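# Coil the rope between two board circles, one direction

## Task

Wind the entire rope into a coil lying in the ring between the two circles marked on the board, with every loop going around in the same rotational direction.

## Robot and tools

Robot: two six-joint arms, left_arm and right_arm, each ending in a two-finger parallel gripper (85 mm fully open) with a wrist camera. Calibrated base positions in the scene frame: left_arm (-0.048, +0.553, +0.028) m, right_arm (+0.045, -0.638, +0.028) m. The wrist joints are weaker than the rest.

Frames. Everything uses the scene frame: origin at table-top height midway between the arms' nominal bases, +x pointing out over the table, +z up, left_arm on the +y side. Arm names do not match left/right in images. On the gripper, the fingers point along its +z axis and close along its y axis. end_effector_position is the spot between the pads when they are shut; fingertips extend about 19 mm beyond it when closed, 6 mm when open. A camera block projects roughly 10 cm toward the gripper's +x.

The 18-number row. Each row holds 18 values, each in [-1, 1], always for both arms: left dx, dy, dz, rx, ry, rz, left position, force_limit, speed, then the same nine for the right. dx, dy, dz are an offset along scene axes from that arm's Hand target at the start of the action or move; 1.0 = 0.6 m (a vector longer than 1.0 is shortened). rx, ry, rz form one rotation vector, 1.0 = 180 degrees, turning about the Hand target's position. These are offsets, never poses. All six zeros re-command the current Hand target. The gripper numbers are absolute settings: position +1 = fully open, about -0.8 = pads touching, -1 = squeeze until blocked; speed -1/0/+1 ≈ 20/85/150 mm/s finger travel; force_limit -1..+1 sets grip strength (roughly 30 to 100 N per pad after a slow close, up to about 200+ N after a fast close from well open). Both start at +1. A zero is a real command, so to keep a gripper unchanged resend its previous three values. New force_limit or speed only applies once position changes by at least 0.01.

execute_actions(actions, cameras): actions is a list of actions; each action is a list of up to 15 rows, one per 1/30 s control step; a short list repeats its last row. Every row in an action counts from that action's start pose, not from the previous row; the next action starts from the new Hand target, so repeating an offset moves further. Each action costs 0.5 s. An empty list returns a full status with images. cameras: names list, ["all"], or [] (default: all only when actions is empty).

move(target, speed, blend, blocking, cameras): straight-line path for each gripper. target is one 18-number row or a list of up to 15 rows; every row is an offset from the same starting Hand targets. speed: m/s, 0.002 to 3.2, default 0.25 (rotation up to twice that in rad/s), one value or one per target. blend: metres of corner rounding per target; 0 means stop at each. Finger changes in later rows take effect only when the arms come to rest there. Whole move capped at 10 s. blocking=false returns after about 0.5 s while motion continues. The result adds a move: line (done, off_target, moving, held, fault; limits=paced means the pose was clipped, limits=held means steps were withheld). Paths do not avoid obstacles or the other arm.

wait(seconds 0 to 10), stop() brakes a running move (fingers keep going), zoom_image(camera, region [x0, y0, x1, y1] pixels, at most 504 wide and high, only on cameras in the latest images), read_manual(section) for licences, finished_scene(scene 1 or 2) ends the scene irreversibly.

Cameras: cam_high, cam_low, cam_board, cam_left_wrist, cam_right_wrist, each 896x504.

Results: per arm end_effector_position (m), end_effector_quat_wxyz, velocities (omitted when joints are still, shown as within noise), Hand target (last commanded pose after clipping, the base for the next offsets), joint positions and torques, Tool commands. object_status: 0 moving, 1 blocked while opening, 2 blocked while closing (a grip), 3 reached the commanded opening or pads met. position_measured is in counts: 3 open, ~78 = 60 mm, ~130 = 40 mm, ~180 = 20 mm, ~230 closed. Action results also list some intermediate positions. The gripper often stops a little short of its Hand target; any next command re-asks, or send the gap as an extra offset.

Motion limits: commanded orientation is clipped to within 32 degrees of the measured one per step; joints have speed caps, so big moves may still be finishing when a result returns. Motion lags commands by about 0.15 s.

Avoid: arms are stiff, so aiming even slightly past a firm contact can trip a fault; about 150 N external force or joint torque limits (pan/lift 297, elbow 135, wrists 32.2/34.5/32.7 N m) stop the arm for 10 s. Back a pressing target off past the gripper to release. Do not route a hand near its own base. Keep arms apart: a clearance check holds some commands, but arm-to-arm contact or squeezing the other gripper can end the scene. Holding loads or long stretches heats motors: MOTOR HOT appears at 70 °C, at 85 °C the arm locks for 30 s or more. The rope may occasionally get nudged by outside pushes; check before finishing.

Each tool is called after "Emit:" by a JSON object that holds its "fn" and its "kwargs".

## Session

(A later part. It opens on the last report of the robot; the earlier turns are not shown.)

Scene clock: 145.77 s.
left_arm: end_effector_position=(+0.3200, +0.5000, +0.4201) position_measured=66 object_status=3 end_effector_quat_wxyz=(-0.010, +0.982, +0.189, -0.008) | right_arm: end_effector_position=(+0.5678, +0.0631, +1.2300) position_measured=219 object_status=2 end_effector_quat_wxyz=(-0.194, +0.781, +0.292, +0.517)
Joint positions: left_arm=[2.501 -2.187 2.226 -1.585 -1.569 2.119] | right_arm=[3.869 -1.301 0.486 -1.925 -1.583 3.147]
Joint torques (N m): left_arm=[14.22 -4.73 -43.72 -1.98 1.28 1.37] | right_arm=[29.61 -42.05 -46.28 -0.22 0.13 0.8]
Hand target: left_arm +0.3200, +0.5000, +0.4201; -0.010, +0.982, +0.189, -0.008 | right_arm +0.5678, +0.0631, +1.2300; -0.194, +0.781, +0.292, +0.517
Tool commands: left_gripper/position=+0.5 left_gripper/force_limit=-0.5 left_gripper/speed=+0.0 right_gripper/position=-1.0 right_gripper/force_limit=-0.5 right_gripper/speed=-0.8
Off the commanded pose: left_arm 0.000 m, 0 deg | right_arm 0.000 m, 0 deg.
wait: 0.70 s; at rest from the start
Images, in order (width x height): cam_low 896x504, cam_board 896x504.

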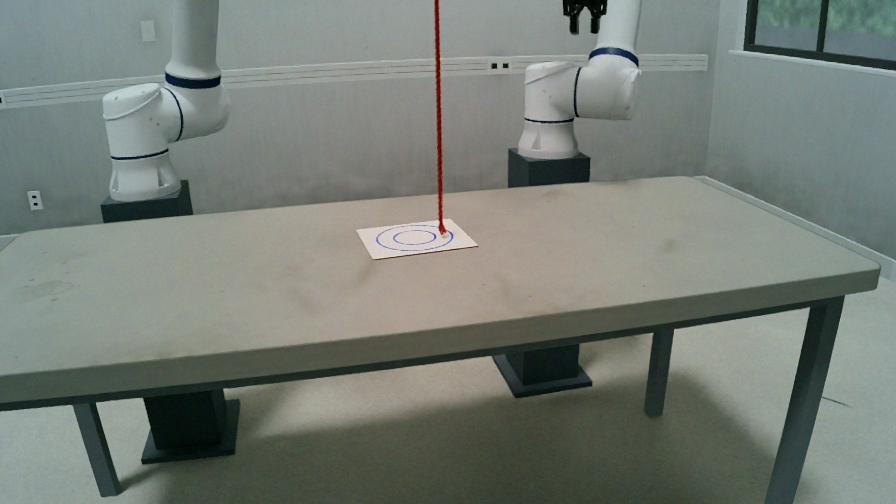

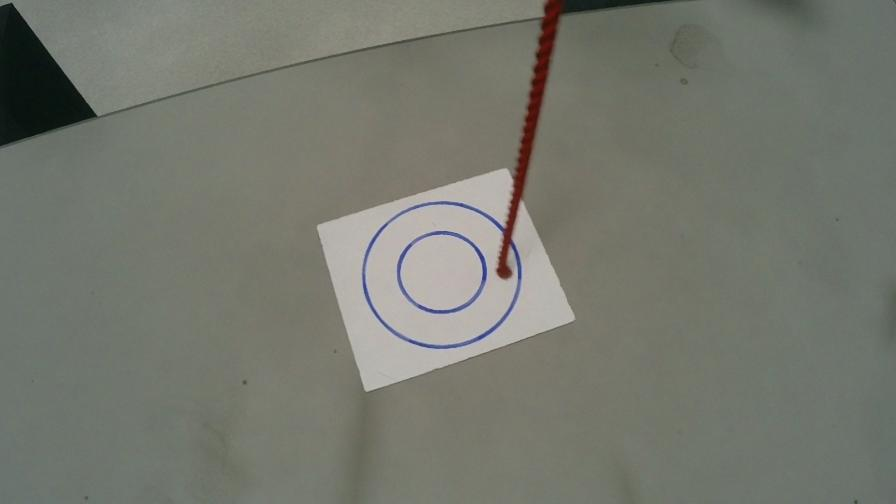

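Emit:
{"fn": "move", "kwargs": {"target": [0,0,0,0,0,0,0.5,-0.5,0, 0,0,-0.0167,0,0,0,-1,-0.5,-0.8], "speed": 0.03, "cameras": ["cam_board"]}}

Emit:
{"fn": "wait", "kwargs": {"seconds": 1.0, "cameras": ["cam_board"]}}

Scene clock: 148.00 s.
left_arm: end_effector_position=(+0.3200, +0.5000, +0.4201) position_measured=66 object_status=3 end_effector_quat_wxyz=(-0.010, +0.982, +0.189, -0.008) | right_arm: end_effector_position=(+0.5678, +0.0631, +1.2200) position_measured=219 object_status=2 end_effector_quat_wxyz=(-0.194, +0.781, +0.292, +0.517)
Joint positions: left_arm=[2.501 -2.187 2.226 -1.585 -1.569 2.119] | right_arm=[3.869 -1.325 0.544 -1.959 -1.583 3.147]
Joint torques (N m): left_arm=[13.62 -5.66 -43.58 -1.79 1.04 1.14] | right_arm=[26.17 -80.05 -30.93 -13.7 2.56 0.39]
Hand target: left_arm +0.3200, +0.5000, +0.4201; -0.010, +0.982, +0.189, -0.008 | right_arm +0.5678, +0.0631, +1.2200; -0.194, +0.781, +0.292, +0.517
Off the commanded pose: left_arm 0.000 m, 0 deg | right_arm 0.000 m, 0 deg.
move: done
Images, in order (width x height): cam_board 896x504.

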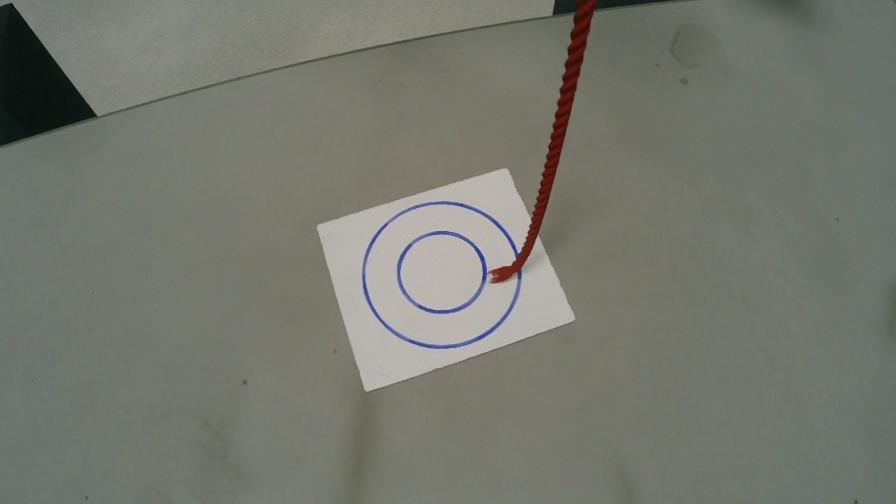

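Scene clock: 149.00 s.
left_arm: end_effector_position=(+0.3200, +0.5000, +0.4201) position_measured=66 object_status=3 end_effector_quat_wxyz=(-0.010, +0.982, +0.189, -0.008) | right_arm: end_effector_position=(+0.5678, +0.0631, +1.2200) position_measured=219 object_status=2 end_effector_quat_wxyz=(-0.194, +0.781, +0.292, +0.517)
Joint positions: left_arm=[2.501 -2.187 2.226 -1.585 -1.569 2.119] | right_arm=[3.869 -1.325 0.544 -1.959 -1.583 3.147]
Joint torques (N m): left_arm=[12.83 -2.89 -43.84 -1.76 0.43 1.19] | right_arm=[12.14 -79.59 -31.12 -13.87 2.58 -0.95]
Hand target: left_arm +0.3200, +0.5000, +0.4201; -0.010, +0.982, +0.189, -0.008 | right_arm +0.5678, +0.0631, +1.2200; -0.194, +0.781, +0.292, +0.517
Tool commands: left_gripper/position=+0.5 left_gripper/force_limit=-0.5 left_gripper/speed=+0.0 right_gripper/position=-1.0 right_gripper/force_limit=-0.5 right_gripper/speed=-0.8
Off the commanded pose: left_arm 0.000 m, 0 deg | right_arm 0.000 m, 0 deg.
wait: 1.00 s; at rest by 0.17 s
Images, in order (width x height): cam_board 896x504.

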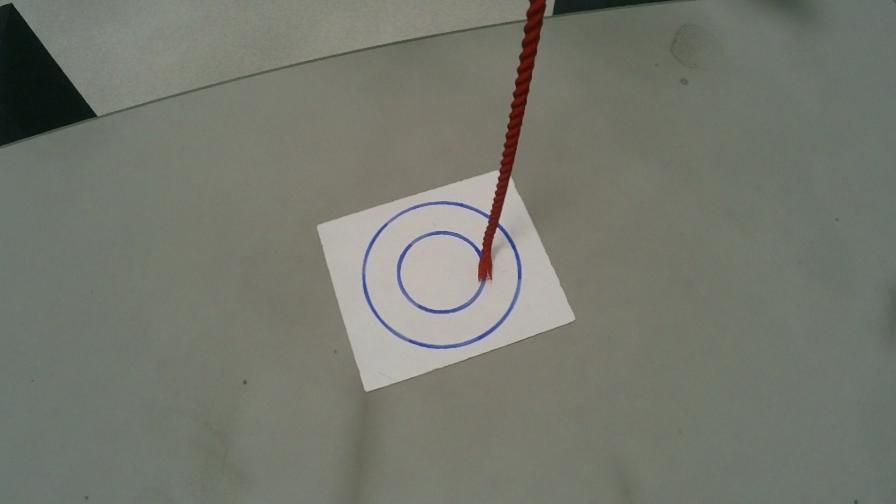

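Emit:
{"fn": "move", "kwargs": {"target": [0,0,0,0,0,0,0.5,-0.5,0, -0.0163,0.0025,-0.02,0,0,0,-1,-0.5,-0.8], "speed": 0.03, "cameras": ["cam_board","cam_low"]}}

Emit:
{"fn": "zoom_image", "kwargs": {"camera": "cam_board", "region": [300, 150, 600, 400]}}

Scene clock: 154.03 s.
left_arm: end_effector_position=(+0.3200, +0.5000, +0.4201) position_measured=66 object_status=3 end_effector_quat_wxyz=(-0.010, +0.982, +0.189, -0.008) | right_arm: end_effector_position=(+0.5581, +0.0646, +1.2080) position_measured=219 object_status=2 end_effector_quat_wxyz=(-0.194, +0.781, +0.292, +0.517)
Joint positions: left_arm=[2.501 -2.187 2.226 -1.585 -1.569 2.119] | right_arm=[3.882 -1.358 0.617 -1.999 -1.595 3.152]
Joint torques (N m): left_arm=[14.66 -2.57 -43.44 -1.27 0.71 1.37] | right_arm=[30.48 -76.2 -32.72 -13.76 -1.06 0.67]
Hand target: left_arm +0.3200, +0.5000, +0.4201; -0.010, +0.982, +0.189, -0.008 | right_arm +0.5580, +0.0646, +1.2080; -0.194, +0.781, +0.292, +0.517
Off the commanded pose: left_arm 0.000 m, 0 deg | right_arm 0.000 m, 0 deg.
move: done
Images, in order (width x height): cam_low 896x504, cam_board 896x504.

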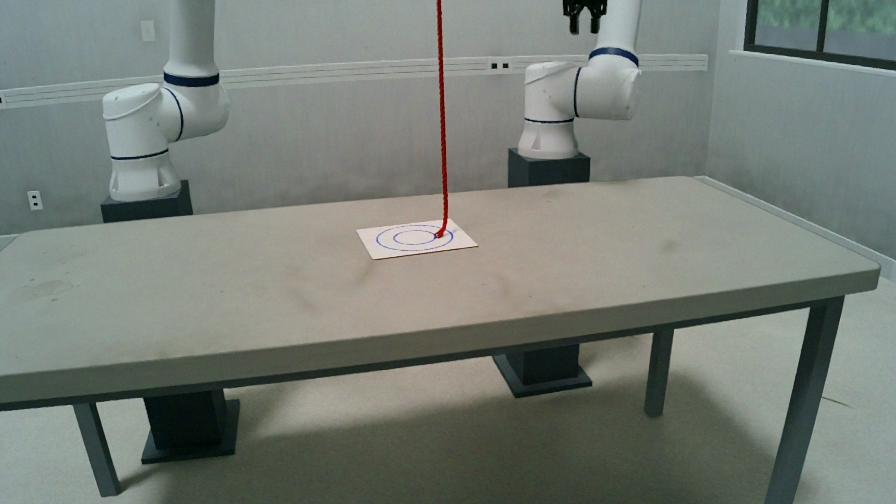

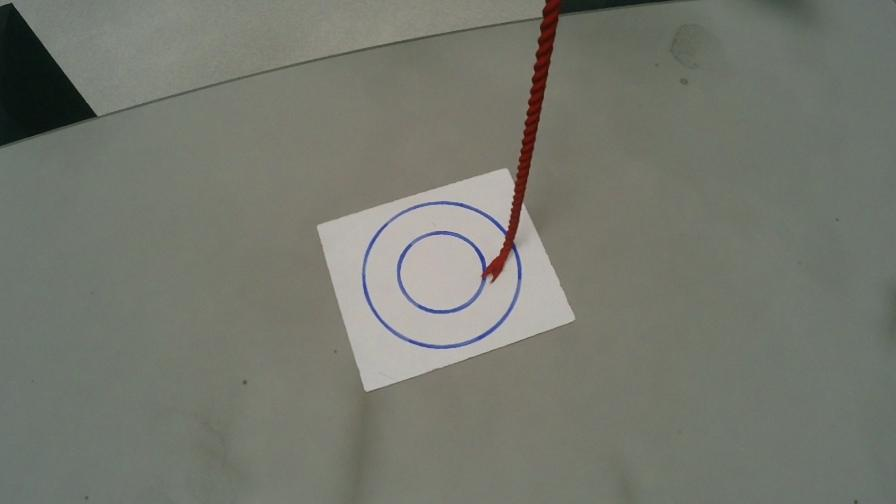

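Scaled by 1.680 from the camera's 896x504 image, which has a finer 1280x720 frame.

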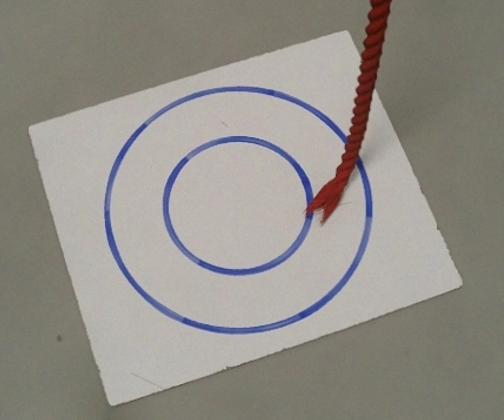

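Emit:
{"fn": "move", "kwargs": {"target": [0,0,0,0,0,0,0.5,-0.5,0, -0.0373,-0.037,-0.04,0,0,0,-1,-0.5,-0.8], "speed": 0.03, "cameras": ["cam_board"]}}

Emit:
{"fn": "zoom_image", "kwargs": {"camera": "cam_board", "region": [300, 150, 600, 400]}}

Scene clock: 158.17 s.
left_arm: end_effector_position=(+0.3200, +0.5000, +0.4201) position_measured=66 object_status=3 end_effector_quat_wxyz=(-0.010, +0.982, +0.189, -0.008) | right_arm: end_effector_position=(+0.5357, +0.0424, +1.1840) position_measured=219 object_status=2 end_effector_quat_wxyz=(-0.194, +0.781, +0.292, +0.517)
Joint positions: left_arm=[2.501 -2.187 2.226 -1.585 -1.569 2.119] | right_arm=[3.88 -1.458 0.795 -2.077 -1.593 3.151]
Joint torques (N m): left_arm=[13.72 -6.29 -44.06 -1.29 0.9 1.14] | right_arm=[-17.02 -71.42 -34.98 -14.01 2.3 -1.2]
Hand target: left_arm +0.3200, +0.5000, +0.4201; -0.010, +0.982, +0.189, -0.008 | right_arm +0.5357, +0.0424, +1.1840; -0.194, +0.781, +0.292, +0.517
Off the commanded pose: left_arm 0.000 m, 0 deg | right_arm 0.000 m, 0 deg.
move: done
Images, in order (width x height): cam_board 896x504.

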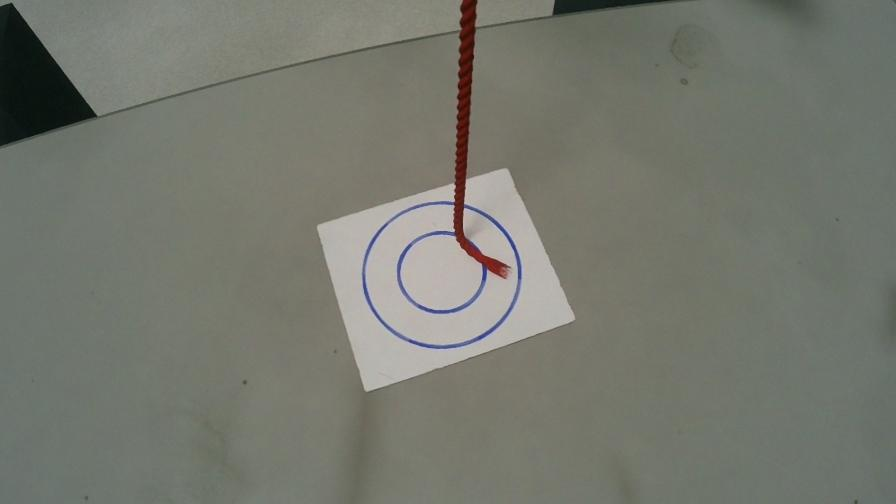

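Scaled by 1.680 from the camera's 896x504 image, which has a finer 1280x720 frame.

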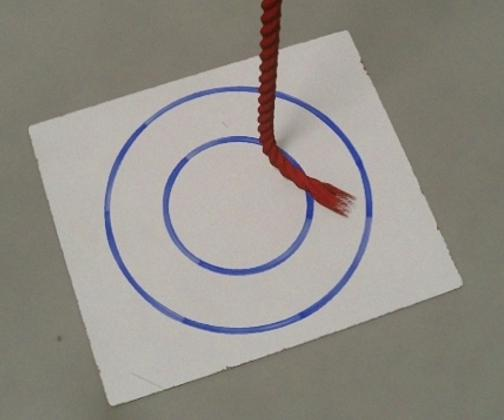

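Emit:
{"fn": "move", "kwargs": {"target": [0,0,0,0,0,0,0.5,-0.5,0, -0.0288,-0.086,-0.0417,0,0,0,-1,-0.5,-0.8], "speed": 0.04, "cameras": ["cam_board"]}}

Emit:
{"fn": "zoom_image", "kwargs": {"camera": "cam_board", "region": [300, 150, 600, 400]}}

Scene clock: 165.37 s.
left_arm: end_effector_position=(+0.3200, +0.5000, +0.4201) position_measured=66 object_status=3 end_effector_quat_wxyz=(-0.010, +0.982, +0.189, -0.008) | right_arm: end_effector_position=(+0.5184, -0.0092, +1.1590) position_measured=219 object_status=2 end_effector_quat_wxyz=(-0.194, +0.781, +0.292, +0.517)
Joint positions: left_arm=[2.501 -2.187 2.226 -1.585 -1.569 2.119] | right_arm=[3.828 -1.584 0.983 -2.14 -1.546 3.131]
Joint torques (N m): left_arm=[14.08 -3.58 -43.77 -1.77 0.87 1.24] | right_arm=[-17.12 -60.89 -37.44 -14.01 3.49 -2.13]
Hand target: left_arm +0.3200, +0.5000, +0.4201; -0.010, +0.982, +0.189, -0.008 | right_arm +0.5184, -0.0092, +1.1590; -0.194, +0.781, +0.292, +0.517
Off the commanded pose: left_arm 0.000 m, 0 deg | right_arm 0.000 m, 0 deg.
move: done
Images, in order (width x height): cam_board 896x504.

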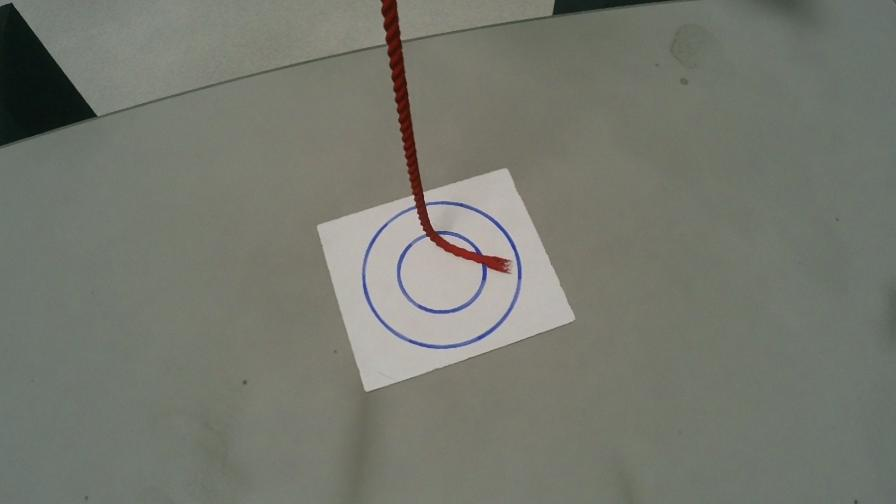

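Scaled by 1.680 from the camera's 896x504 image, which has a finer 1280x720 frame.

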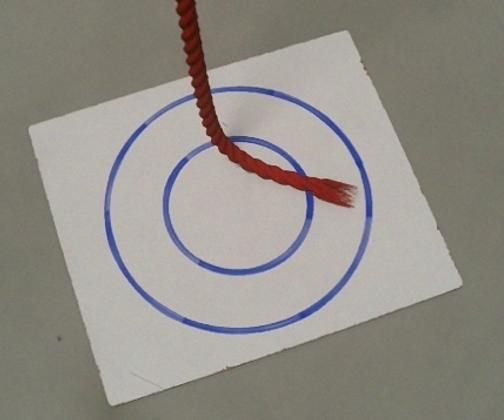

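Emit:
{"fn": "move", "kwargs": {"target": [0,0,0,0,0,0,0.5,-0.5,0, 0.0398,-0.0613,-0.0533,0,0,0,-1,-0.5,-0.8], "speed": 0.04, "cameras": ["cam_board"]}}

Emit:
{"fn": "zoom_image", "kwargs": {"camera": "cam_board", "region": [300, 150, 600, 400]}}

Scene clock: 172.03 s.
left_arm: end_effector_position=(+0.3200, +0.5000, +0.4201) position_measured=66 object_status=3 end_effector_quat_wxyz=(-0.010, +0.982, +0.189, -0.008) | right_arm: end_effector_position=(+0.5422, -0.0460, +1.1271) position_measured=219 object_status=2 end_effector_quat_wxyz=(-0.194, +0.781, +0.292, +0.517)
Joint positions: left_arm=[2.501 -2.187 2.226 -1.585 -1.569 2.119] | right_arm=[3.741 -1.646 1.108 -2.2 -1.465 3.097]
Joint torques (N m): left_arm=[12 -3.04 -43.29 -1.12 0.87 1.21] | right_arm=[-17.06 -54.52 -38.77 -14 3.84 -1.78]
Hand target: left_arm +0.3200, +0.5000, +0.4201; -0.010, +0.982, +0.189, -0.008 | right_arm +0.5423, -0.0460, +1.1270; -0.194, +0.781, +0.292, +0.517
Off the commanded pose: left_arm 0.000 m, 0 deg | right_arm 0.000 m, 0 deg.
move: done
Images, in order (width x height): cam_board 896x504.

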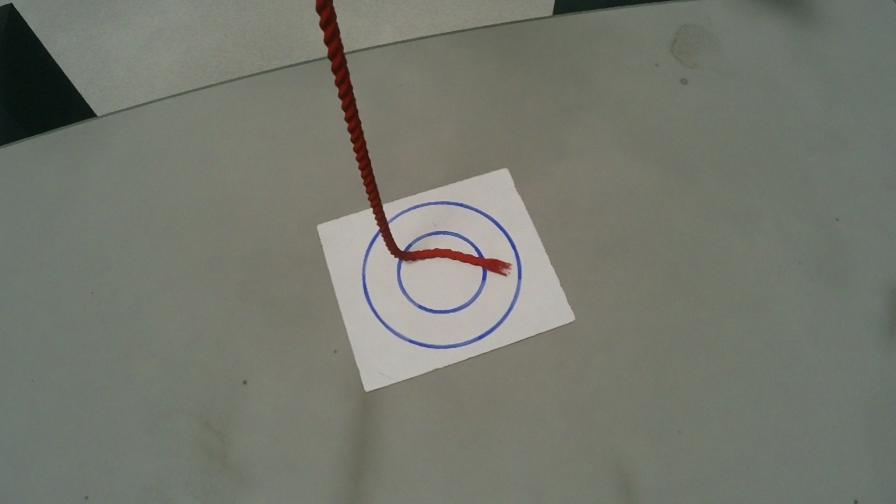

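Scaled by 1.680 from the camera's 896x504 image, which has a finer 1280x720 frame.

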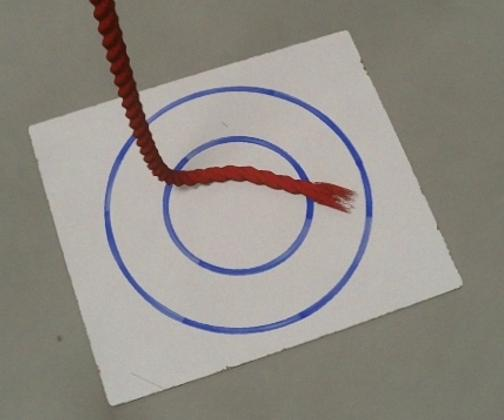

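Emit:
{"fn": "move", "kwargs": {"target": [[0.4205,-0.8,-0.4667,0.0049,-0.0092,0.7567,-0.8,-1,0, 0,0,0,0,0,0,-1,-0.5,-0.8]], "speed": [0.35], "cameras": ["cam_board","cam_left_wrist"]}}

Scene clock: 186.60 s.
left_arm: end_effector_position=(+0.5723, +0.0201, +0.1401) position_measured=229 object_status=3 end_effector_quat_wxyz=(+0.000, +0.191, +0.982, +0.000) | right_arm: end_effector_position=(+0.5423, -0.0460, +1.1270) position_measured=219 object_status=2 end_effector_quat_wxyz=(-0.194, +0.781, +0.292, +0.517)
Joint positions: left_arm=[2.215 -1.163 1.864 -2.271 -1.571 -0.544] | right_arm=[3.741 -1.646 1.108 -2.201 -1.465 3.097]
Joint torques (N m): left_arm=[-10.45 -86.39 -54.82 -3.74 1.27 -4.97] | right_arm=[-16.41 -54.99 -38.33 -13.93 3.45 -2.05]
Hand target: left_arm +0.5723, +0.0200, +0.1400; +0.000, +0.191, +0.982, +0.000 | right_arm +0.5423, -0.0460, +1.1270; -0.194, +0.781, +0.292, +0.517
Off the commanded pose: left_arm 0.000 m, 0 deg | right_arm 0.000 m, 0 deg.
move: done
Images, in order (width x height): cam_board 896x504, cam_left_wrist 896x504.

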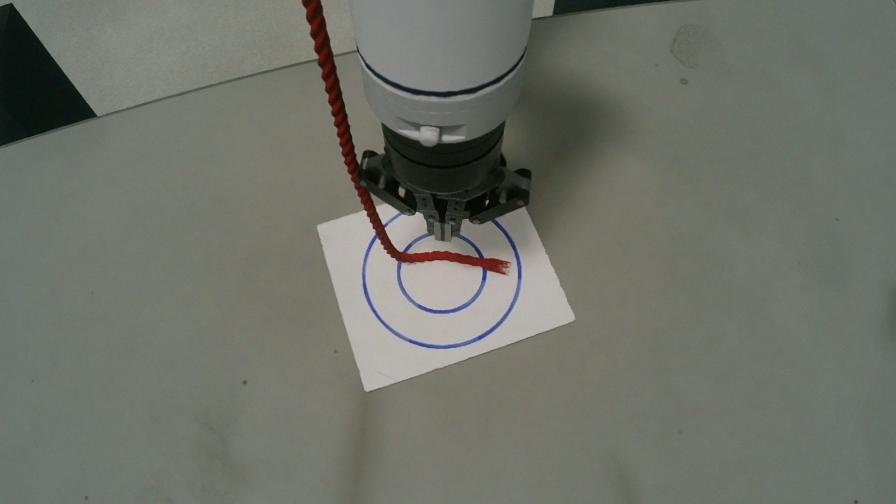

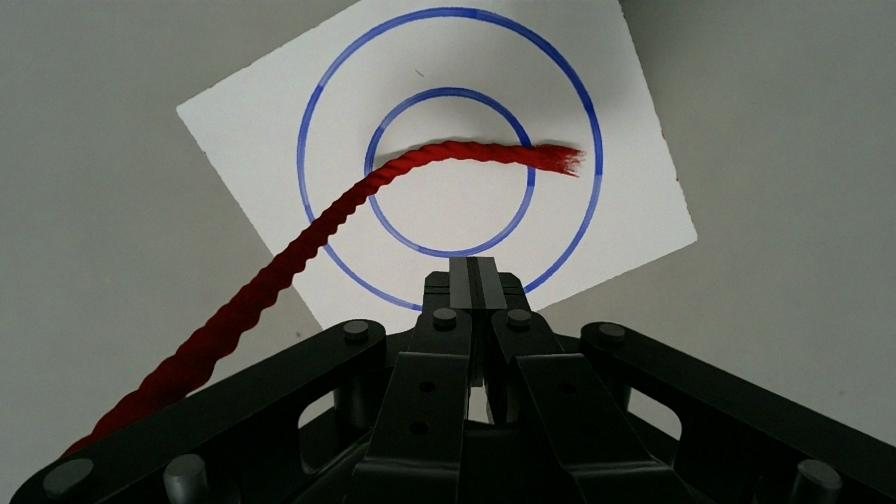

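Emit:
{"fn": "move", "kwargs": {"target": [[0,0,-0.1808,0,0,0,-0.8,-1,0, 0.0228,-0.0287,-0.0333,0,0,0,-1,-0.5,-0.8],[-0.0393,0.0093,-0.1808,0,0,0,-0.8,-1,0, 0.0228,-0.0287,-0.0533,0,0,0,-1,-0.5,-0.8],[-0.0787,0.0187,-0.1808,0,0,0,-0.8,-1,0, 0.0228,-0.0287,-0.0733,0,0,0,-1,-0.5,-0.8]], "speed": [0.06,0.025,0.025], "cameras": ["cam_board","cam_left_wrist"]}}

Scene clock: 197.17 s.
left_arm: end_effector_position=(+0.5252, +0.0312, +0.0316) position_measured=229 object_status=3 end_effector_quat_wxyz=(+0.000, +0.191, +0.982, +0.000) | right_arm: end_effector_position=(+0.5559, -0.0632, +1.0831) position_measured=219 object_status=2 end_effector_quat_wxyz=(-0.194, +0.781, +0.292, +0.517)
Joint positions: left_arm=[2.174 -1.079 1.999 -2.49 -1.571 -0.585] | right_arm=[3.696 -1.692 1.236 -2.28 -1.424 3.079]
Joint torques (N m): left_arm=[-13.76 -111.61 -23.59 -6.43 -0.47 -5.2] | right_arm=[-15.24 -52.74 -39.79 -13.84 2.88 -1.88]
Hand target: left_arm +0.5251, +0.0313, +0.0316; +0.000, +0.191, +0.982, +0.000 | right_arm +0.5559, -0.0632, +1.0830; -0.194, +0.781, +0.292, +0.517
Off the commanded pose: left_arm 0.000 m, 0 deg | right_arm 0.000 m, 0 deg.
move: done
Images, in order (width x height): cam_board 896x504, cam_left_wrist 896x504.

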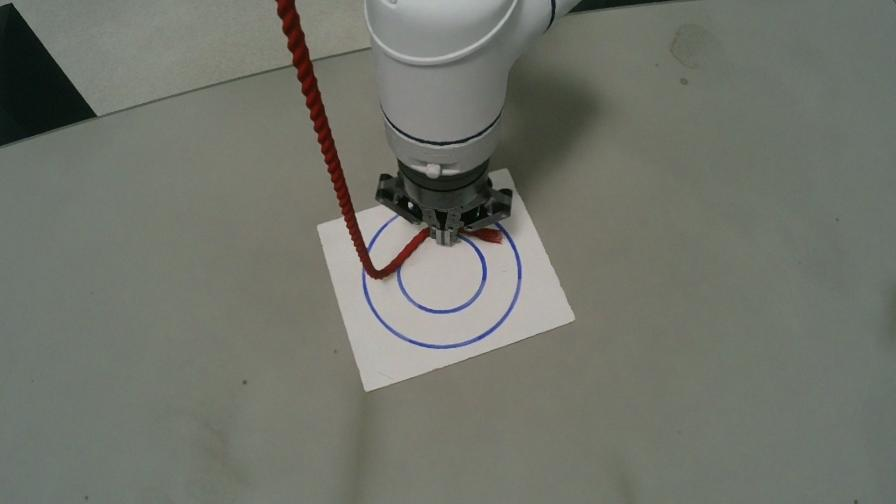

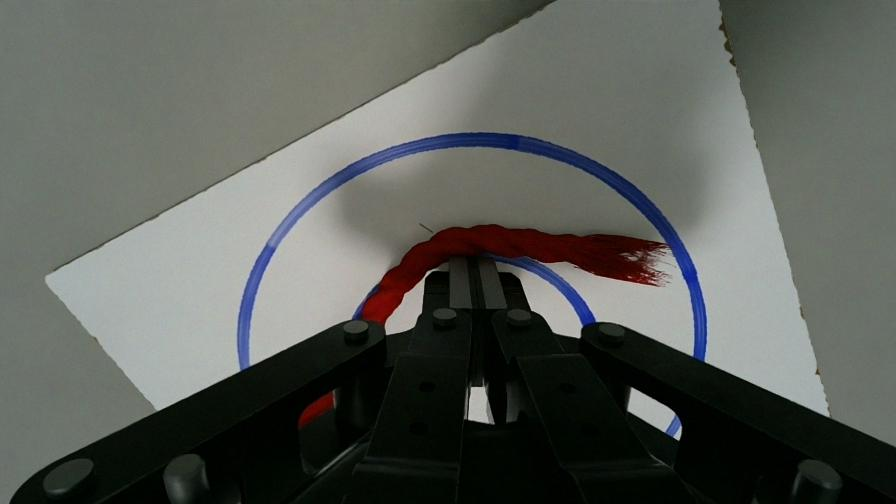

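Emit:
{"fn": "move", "kwargs": {"target": [[0,0,0,0,0,0,-0.8,-1,0, 0.1,0.0168,-0.035,0,0,0,-1,-0.5,-0.8],[0,0,0,0,0,0,-0.8,-1,0, 0.1245,0.0468,-0.0717,0,0,0,-1,-0.5,-0.8]], "speed": [0.04,0.04], "blend": [0.01,0], "cameras": ["cam_board","cam_left_wrist"]}}

Scene clock: 210.07 s.
left_arm: end_effector_position=(+0.5251, +0.0313, +0.0316) position_measured=229 object_status=3 end_effector_quat_wxyz=(+0.000, +0.191, +0.982, +0.000) | right_arm: end_effector_position=(+0.6306, -0.0352, +1.0401) position_measured=219 object_status=2 end_effector_quat_wxyz=(-0.194, +0.781, +0.292, +0.517)
Joint positions: left_arm=[2.174 -1.079 1.999 -2.49 -1.571 -0.585] | right_arm=[3.668 -1.606 1.24 -2.368 -1.398 3.068]
Joint torques (N m): left_arm=[-11.46 -111.68 -23.39 -6.66 1.01 -4.98] | right_arm=[30.42 -26.64 -41.43 -13.65 0.16 0.54]
Hand target: left_arm +0.5251, +0.0313, +0.0316; +0.000, +0.191, +0.982, +0.000 | right_arm +0.6306, -0.0352, +1.0400; -0.194, +0.781, +0.292, +0.517
Off the commanded pose: left_arm 0.000 m, 0 deg | right_arm 0.000 m, 0 deg.
move: done
Images, in order (width x height): cam_board 896x504, cam_left_wrist 896x504.

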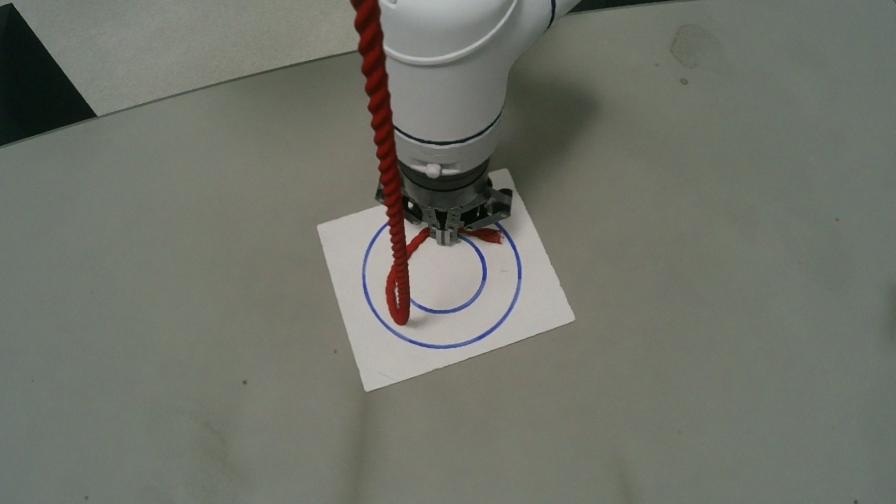

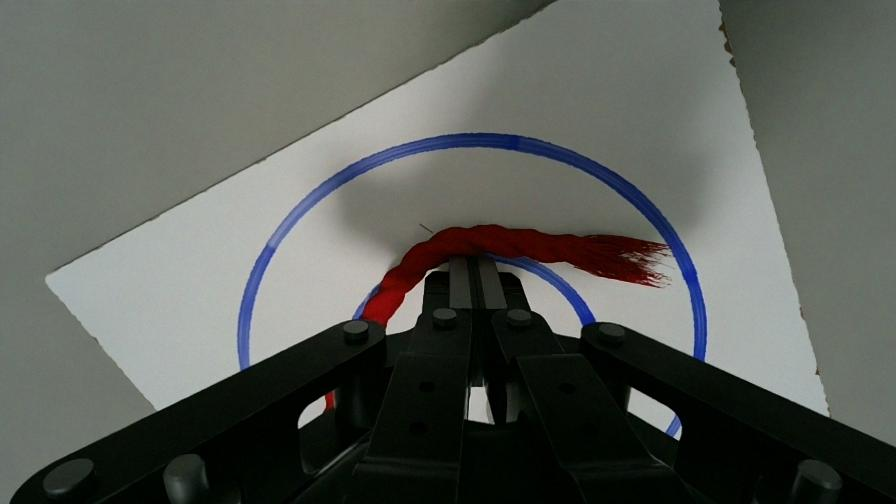

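Emit:
{"fn": "move", "kwargs": {"target": [[0,0,0,0,0,0,-0.8,-1,0, 0.0112,0.0776,-0.0733,0,0,0,-1,-0.5,-0.8]], "speed": [0.04], "cameras": ["cam_board"]}}

Emit:
{"fn": "zoom_image", "kwargs": {"camera": "cam_board", "region": [300, 150, 600, 400]}}

Scene clock: 215.43 s.
left_arm: end_effector_position=(+0.5251, +0.0313, +0.0316) position_measured=229 object_status=3 end_effector_quat_wxyz=(+0.000, +0.191, +0.982, +0.000) | right_arm: end_effector_position=(+0.6373, +0.0113, +0.9962) position_measured=219 object_status=2 end_effector_quat_wxyz=(-0.194, +0.781, +0.292, +0.517)
Joint positions: left_arm=[2.174 -1.079 1.999 -2.49 -1.571 -0.585] | right_arm=[3.73 -1.563 1.279 -2.454 -1.455 3.093]
Joint torques (N m): left_arm=[-13.22 -111.92 -23.06 -6.54 1.13 -4.83] | right_arm=[30.14 -32.31 -42.72 -13.72 -0.3 1.79]
Hand target: left_arm +0.5251, +0.0313, +0.0316; +0.000, +0.191, +0.982, +0.000 | right_arm +0.6374, +0.0114, +0.9960; -0.194, +0.781, +0.292, +0.517
Off the commanded pose: left_arm 0.000 m, 0 deg | right_arm 0.000 m, 0 deg.
move: done
Images, in order (width x height): cam_board 896x504.

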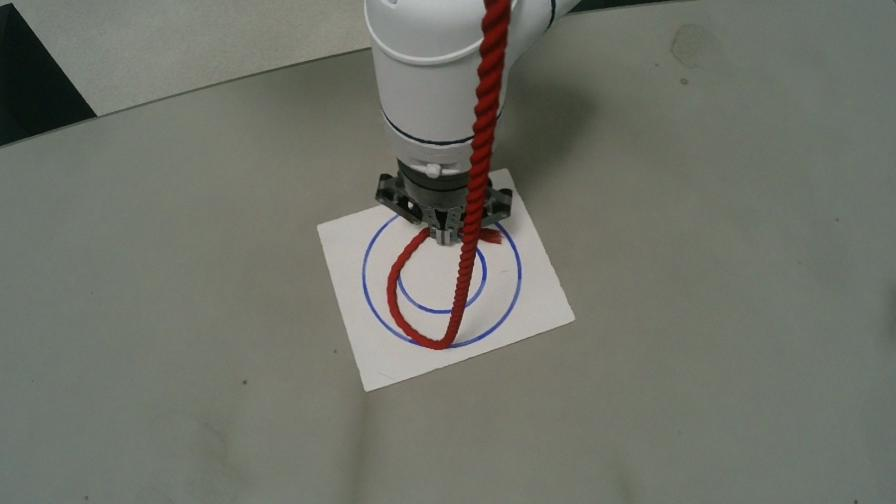

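Scaled by 1.680 from the camera's 896x504 image, which has a finer 1280x720 frame.

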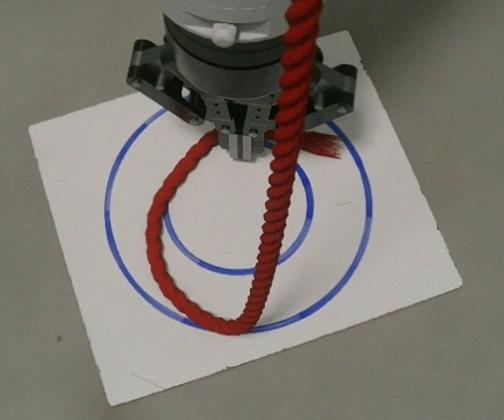

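Emit:
{"fn": "move", "kwargs": {"target": [[0,0,0,0,0,0,-0.8,-1,0, -0.0113,-0.0777,0.0733,0,0,0,-1,-0.5,-0.8],[0,0,0,0,0,0,-0.8,-1,0, -0.0358,-0.1075,0.1167,0,0,0,-1,-0.5,-0.8],[0,0,0,0,0,0,-0.8,-1,0, -0.048,-0.0663,0.0933,0,0,0,-1,-0.5,-0.8],[0,0,0,0,0,0,-0.8,-1,0, -0.0327,-0.0353,0.0567,0,0,0,-1,-0.5,-0.8]], "speed": [0.05,0.05,0.05,0.05], "blend": [0.01,0.0,0.01,0], "cameras": ["cam_board"]}}

Emit:
{"fn": "zoom_image", "kwargs": {"camera": "cam_board", "region": [300, 150, 600, 400]}}

Scene clock: 224.80 s.
left_arm: end_effector_position=(+0.5251, +0.0313, +0.0316) position_measured=229 object_status=3 end_effector_quat_wxyz=(+0.000, +0.191, +0.982, +0.000) | right_arm: end_effector_position=(+0.6177, -0.0099, +1.0302) position_measured=219 object_status=2 end_effector_quat_wxyz=(-0.194, +0.781, +0.292, +0.517)
Joint positions: left_arm=[2.174 -1.079 1.999 -2.49 -1.571 -0.585] | right_arm=[3.718 -1.594 1.247 -2.39 -1.445 3.088]
Joint torques (N m): left_arm=[-10.83 -113.22 -23.02 -6.81 1.02 -4.59] | right_arm=[30.8 -28.58 -42.61 -14.19 -0.75 1.43]
Hand target: left_arm +0.5251, +0.0313, +0.0316; +0.000, +0.191, +0.982, +0.000 | right_arm +0.6177, -0.0098, +1.0301; -0.194, +0.781, +0.292, +0.517
Off the commanded pose: left_arm 0.000 m, 0 deg | right_arm 0.000 m, 0 deg.
move: done
Images, in order (width x height): cam_board 896x504.

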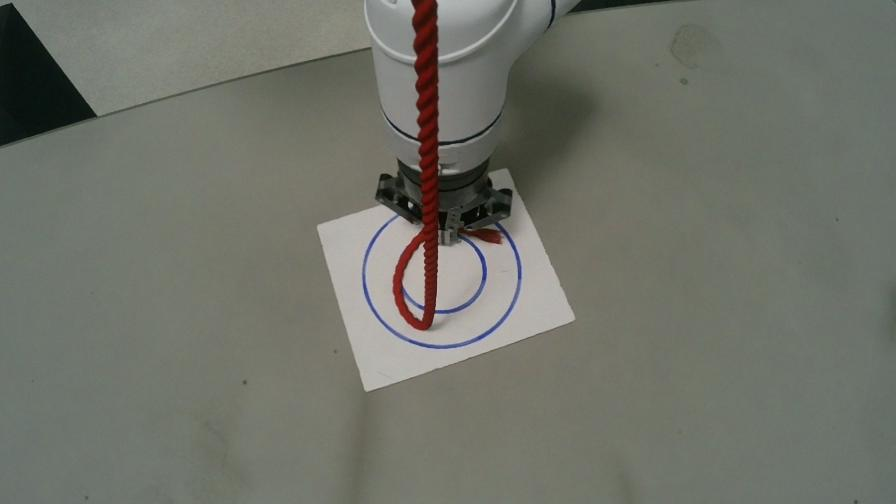

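Scaled by 1.680 from the camera's 896x504 image, which has a finer 1280x720 frame.

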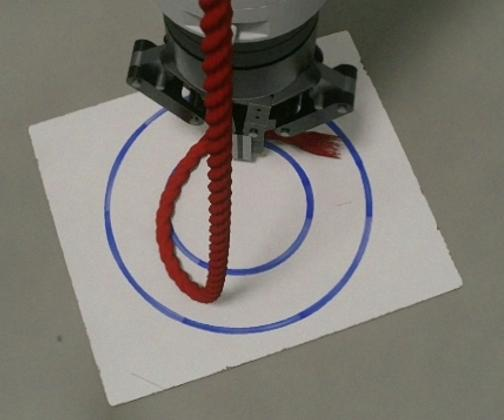

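Emit:
{"fn": "move", "kwargs": {"target": [[0,0,0,0,0,0,-0.8,-1,0, -0.0135,0.0525,-0.0483,0,0,0,-1,-0.5,-0.8],[0,0,0,0,0,0,-0.8,-1,0, -0.0338,0.0907,-0.0935,0,0,0,-1,-0.5,-0.8]], "speed": [0.04,0.04], "blend": [0.01,0], "cameras": ["cam_board"]}}

Emit:
{"fn": "zoom_image", "kwargs": {"camera": "cam_board", "region": [300, 150, 600, 400]}}

Scene clock: 230.60 s.
left_arm: end_effector_position=(+0.5251, +0.0313, +0.0316) position_measured=229 object_status=3 end_effector_quat_wxyz=(+0.000, +0.191, +0.982, +0.000) | right_arm: end_effector_position=(+0.5975, +0.0445, +0.9741) position_measured=219 object_status=2 end_effector_quat_wxyz=(-0.194, +0.781, +0.292, +0.517)
Joint positions: left_arm=[2.174 -1.079 1.999 -2.49 -1.571 -0.585] | right_arm=[3.814 -1.568 1.325 -2.497 -1.532 3.126]
Joint torques (N m): left_arm=[-11.54 -115.52 -23.84 -6.77 1.02 -5.15] | right_arm=[32.26 -31.25 -44.35 -13.84 -1.13 1.53]
Hand target: left_arm +0.5251, +0.0313, +0.0316; +0.000, +0.191, +0.982, +0.000 | right_arm +0.5975, +0.0446, +0.9740; -0.194, +0.781, +0.292, +0.517
Off the commanded pose: left_arm 0.000 m, 0 deg | right_arm 0.000 m, 0 deg.
move: done
Images, in order (width x height): cam_board 896x504.

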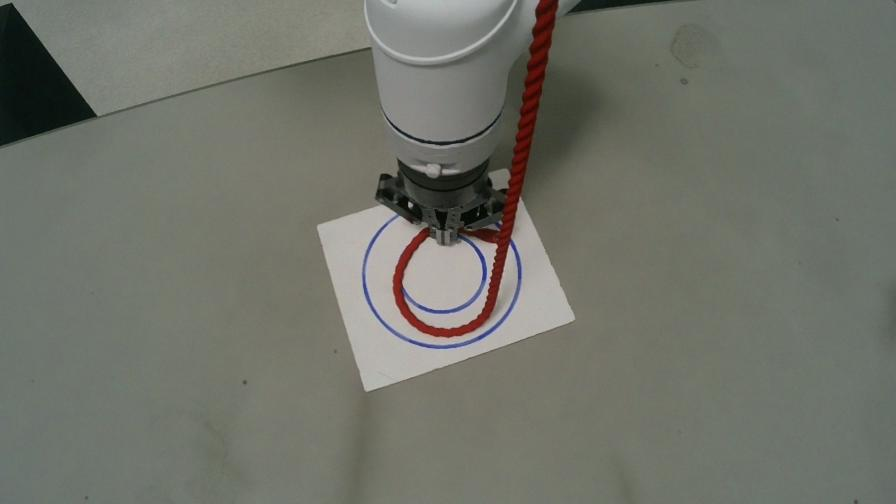

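Scaled by 1.680 from the camera's 896x504 image, which has a finer 1280x720 frame.

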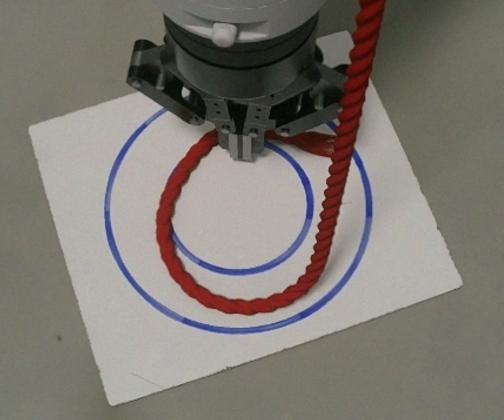

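Emit:
{"fn": "move", "kwargs": {"target": [[0,0,0,0,0,0,-0.8,-1,0, 0.0205,-0.0382,0.045,0,0,0,-1,-0.5,-0.8],[0,0,0,0,0,0,-0.8,-1,0, 0.034,-0.0907,0.0933,0,0,0,-1,-0.5,-0.8],[0,0,0,0,0,0,-0.8,-1,0, 0.0187,-0.1217,0.135,0,0,0,-1,-0.5,-0.8],[0,0,0,0,0,0,-0.8,-1,0, 0.002,-0.0865,0.1,0,0,0,-1,-0.5,-0.8],[0,0,0,0,0,0,-0.8,-1,0, 0.0013,-0.0433,0.0533,0,0,0,-1,-0.5,-0.8],[0,0,0,0,0,0,-0.8,-1,0, -0.0148,-0.0133,0.0117,0,0,0,-1,-0.5,-0.8]], "speed": [0.06,0.06,0.06,0.05,0.04,0.04], "blend": [0.01,0.01,0.0,0.01,0.01,0], "cameras": ["cam_board"]}}

Emit:
{"fn": "zoom_image", "kwargs": {"camera": "cam_board", "region": [300, 150, 600, 400]}}

Scene clock: 242.87 s.
left_arm: end_effector_position=(+0.5251, +0.0313, +0.0316) position_measured=229 object_status=3 end_effector_quat_wxyz=(+0.000, +0.191, +0.982, +0.000) | right_arm: end_effector_position=(+0.5886, +0.0366, +0.9811) position_measured=219 object_status=2 end_effector_quat_wxyz=(-0.194, +0.781, +0.292, +0.517)
Joint positions: left_arm=[2.174 -1.079 1.999 -2.49 -1.571 -0.585] | right_arm=[3.813 -1.585 1.328 -2.484 -1.531 3.125]
Joint torques (N m): left_arm=[-13.32 -113.53 -23.71 -6.38 0.79 -4.87] | right_arm=[30.59 -29.38 -43.3 -13.6 -0.56 1.85]
Hand target: left_arm +0.5251, +0.0313, +0.0316; +0.000, +0.191, +0.982, +0.000 | right_arm +0.5886, +0.0367, +0.9810; -0.194, +0.781, +0.292, +0.517
Off the commanded pose: left_arm 0.000 m, 0 deg | right_arm 0.000 m, 0 deg.
move: done
Images, in order (width x height): cam_board 896x504.

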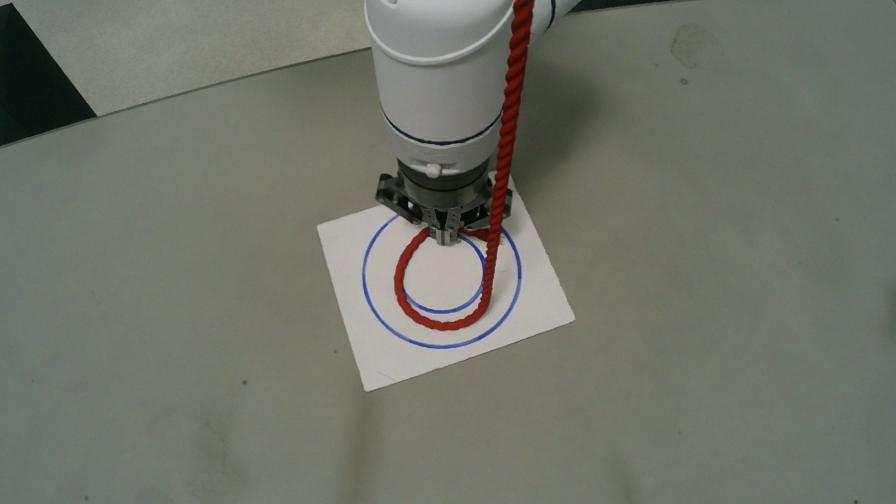

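Scaled by 1.680 from the camera's 896x504 image, which has a finer 1280x720 frame.

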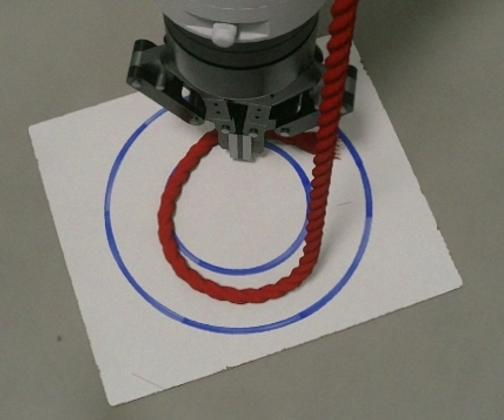

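Emit:
{"fn": "move", "kwargs": {"target": [[0.0383,-0.016,0,0,0,0,-0.8,-1,0, 0,0,0,0,0,0,-1,-0.5,-0.8],[0.0383,-0.016,0.1167,0,0,0,-0.8,-1,0, 0,0,0,0,0,0,-1,-0.5,-0.8],[0.0127,0.056,0.1167,0,0,0.2778,0.1,-1,0, 0,0,0,0,0,0,-1,-0.5,-0.8]], "speed": [0.05,0.1,0.2], "cameras": ["cam_board","cam_left_wrist"]}}

Scene clock: 260.00 s.
left_arm: end_effector_position=(+0.5327, +0.0649, +0.1016) position_measured=117 object_status=0 end_effector_quat_wxyz=(+0.000, -0.242, +0.970, +0.000) | right_arm: end_effector_position=(+0.5886, +0.0367, +0.9810) position_measured=219 object_status=2 end_effector_quat_wxyz=(-0.194, +0.781, +0.292, +0.517)
Joint positions: left_arm=[2.208 -1.194 2.005 -2.382 -1.571 -1.424] | right_arm=[3.813 -1.585 1.329 -2.484 -1.531 3.125]
Joint torques (N m): left_arm=[17.58 -106.62 -27.78 -6.66 0.96 -5.3] | right_arm=[31.15 -30.13 -43.6 -14.01 -0.78 1.71]
Hand target: left_arm +0.5327, +0.0649, +0.1016; +0.000, -0.242, +0.970, +0.000 | right_arm +0.5886, +0.0367, +0.9810; -0.194, +0.781, +0.292, +0.517
Off the commanded pose: left_arm 0.000 m, 0 deg | right_arm 0.000 m, 0 deg.
move: done
Images, in order (width x height): cam_board 896x504, cam_left_wrist 896x504.

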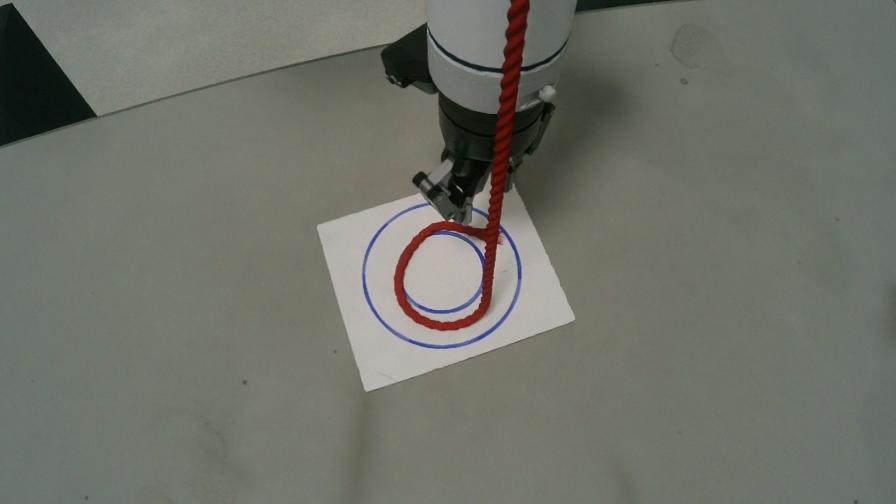

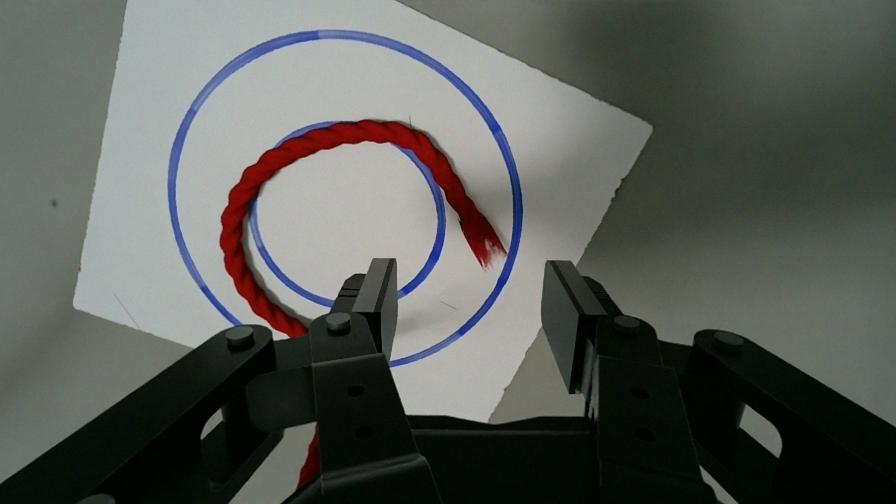

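Emit:
{"fn": "move", "kwargs": {"target": [[0.0242,-0.091,0,0,0,0,-0.8,-1,0, 0,0,0,0,0,0,-1,-0.5,-0.8],[0.0242,-0.091,-0.1168,0,0,0,-0.8,-1,0, 0,0,0,0,0,0,-1,-0.5,-0.8],[-0.0142,-0.1113,-0.1168,0,0,0,-0.8,-1,0, 0,0,0,0,0,0,-1,-0.5,-0.8]], "speed": [0.1,0.08,0.025], "cameras": ["cam_board","cam_left_wrist"]}}

Scene clock: 269.40 s.
left_arm: end_effector_position=(+0.5243, -0.0019, +0.0315) position_measured=229 object_status=3 end_effector_quat_wxyz=(+0.000, -0.242, +0.970, +0.000) | right_arm: end_effector_position=(+0.5886, +0.0367, +0.9810) position_measured=219 object_status=2 end_effector_quat_wxyz=(-0.194, +0.781, +0.292, +0.517)
Joint positions: left_arm=[2.149 -1.055 1.954 -2.47 -1.571 -1.483] | right_arm=[3.813 -1.585 1.329 -2.484 -1.531 3.125]
Joint torques (N m): left_arm=[-10.94 -116.77 -24.42 -7.28 -0.57 -4.83] | right_arm=[31.53 -30.75 -43.62 -13.67 -0.67 1.5]
Hand target: left_arm +0.5242, -0.0019, +0.0315; +0.000, -0.242, +0.970, +0.000 | right_arm +0.5886, +0.0367, +0.9810; -0.194, +0.781, +0.292, +0.517
Off the commanded pose: left_arm 0.000 m, 0 deg | right_arm 0.000 m, 0 deg.
move: done
Images, in order (width x height): cam_board 896x504, cam_left_wrist 896x504.

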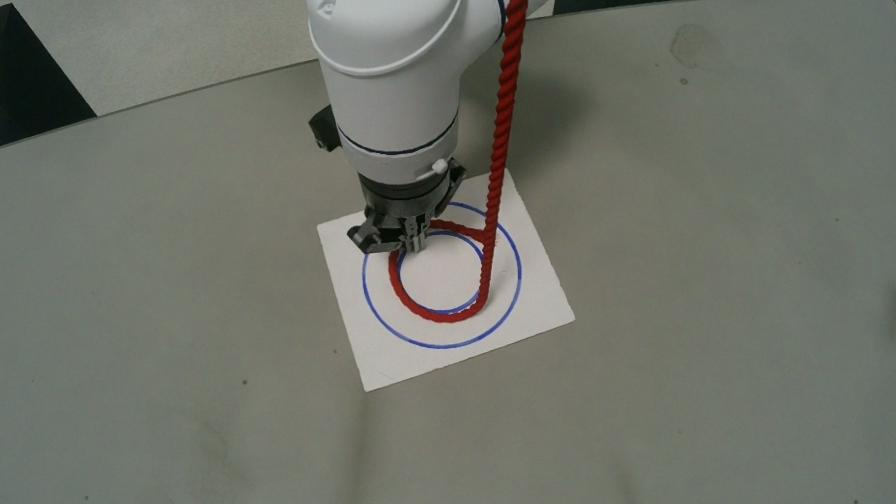

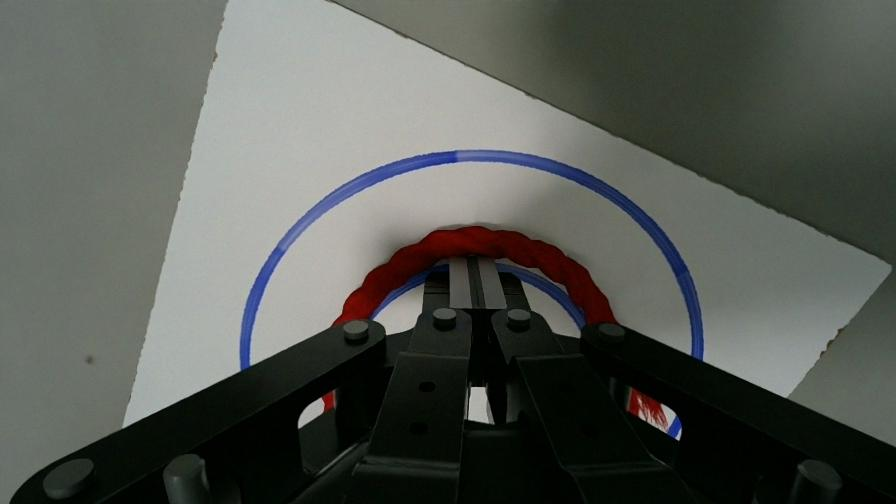

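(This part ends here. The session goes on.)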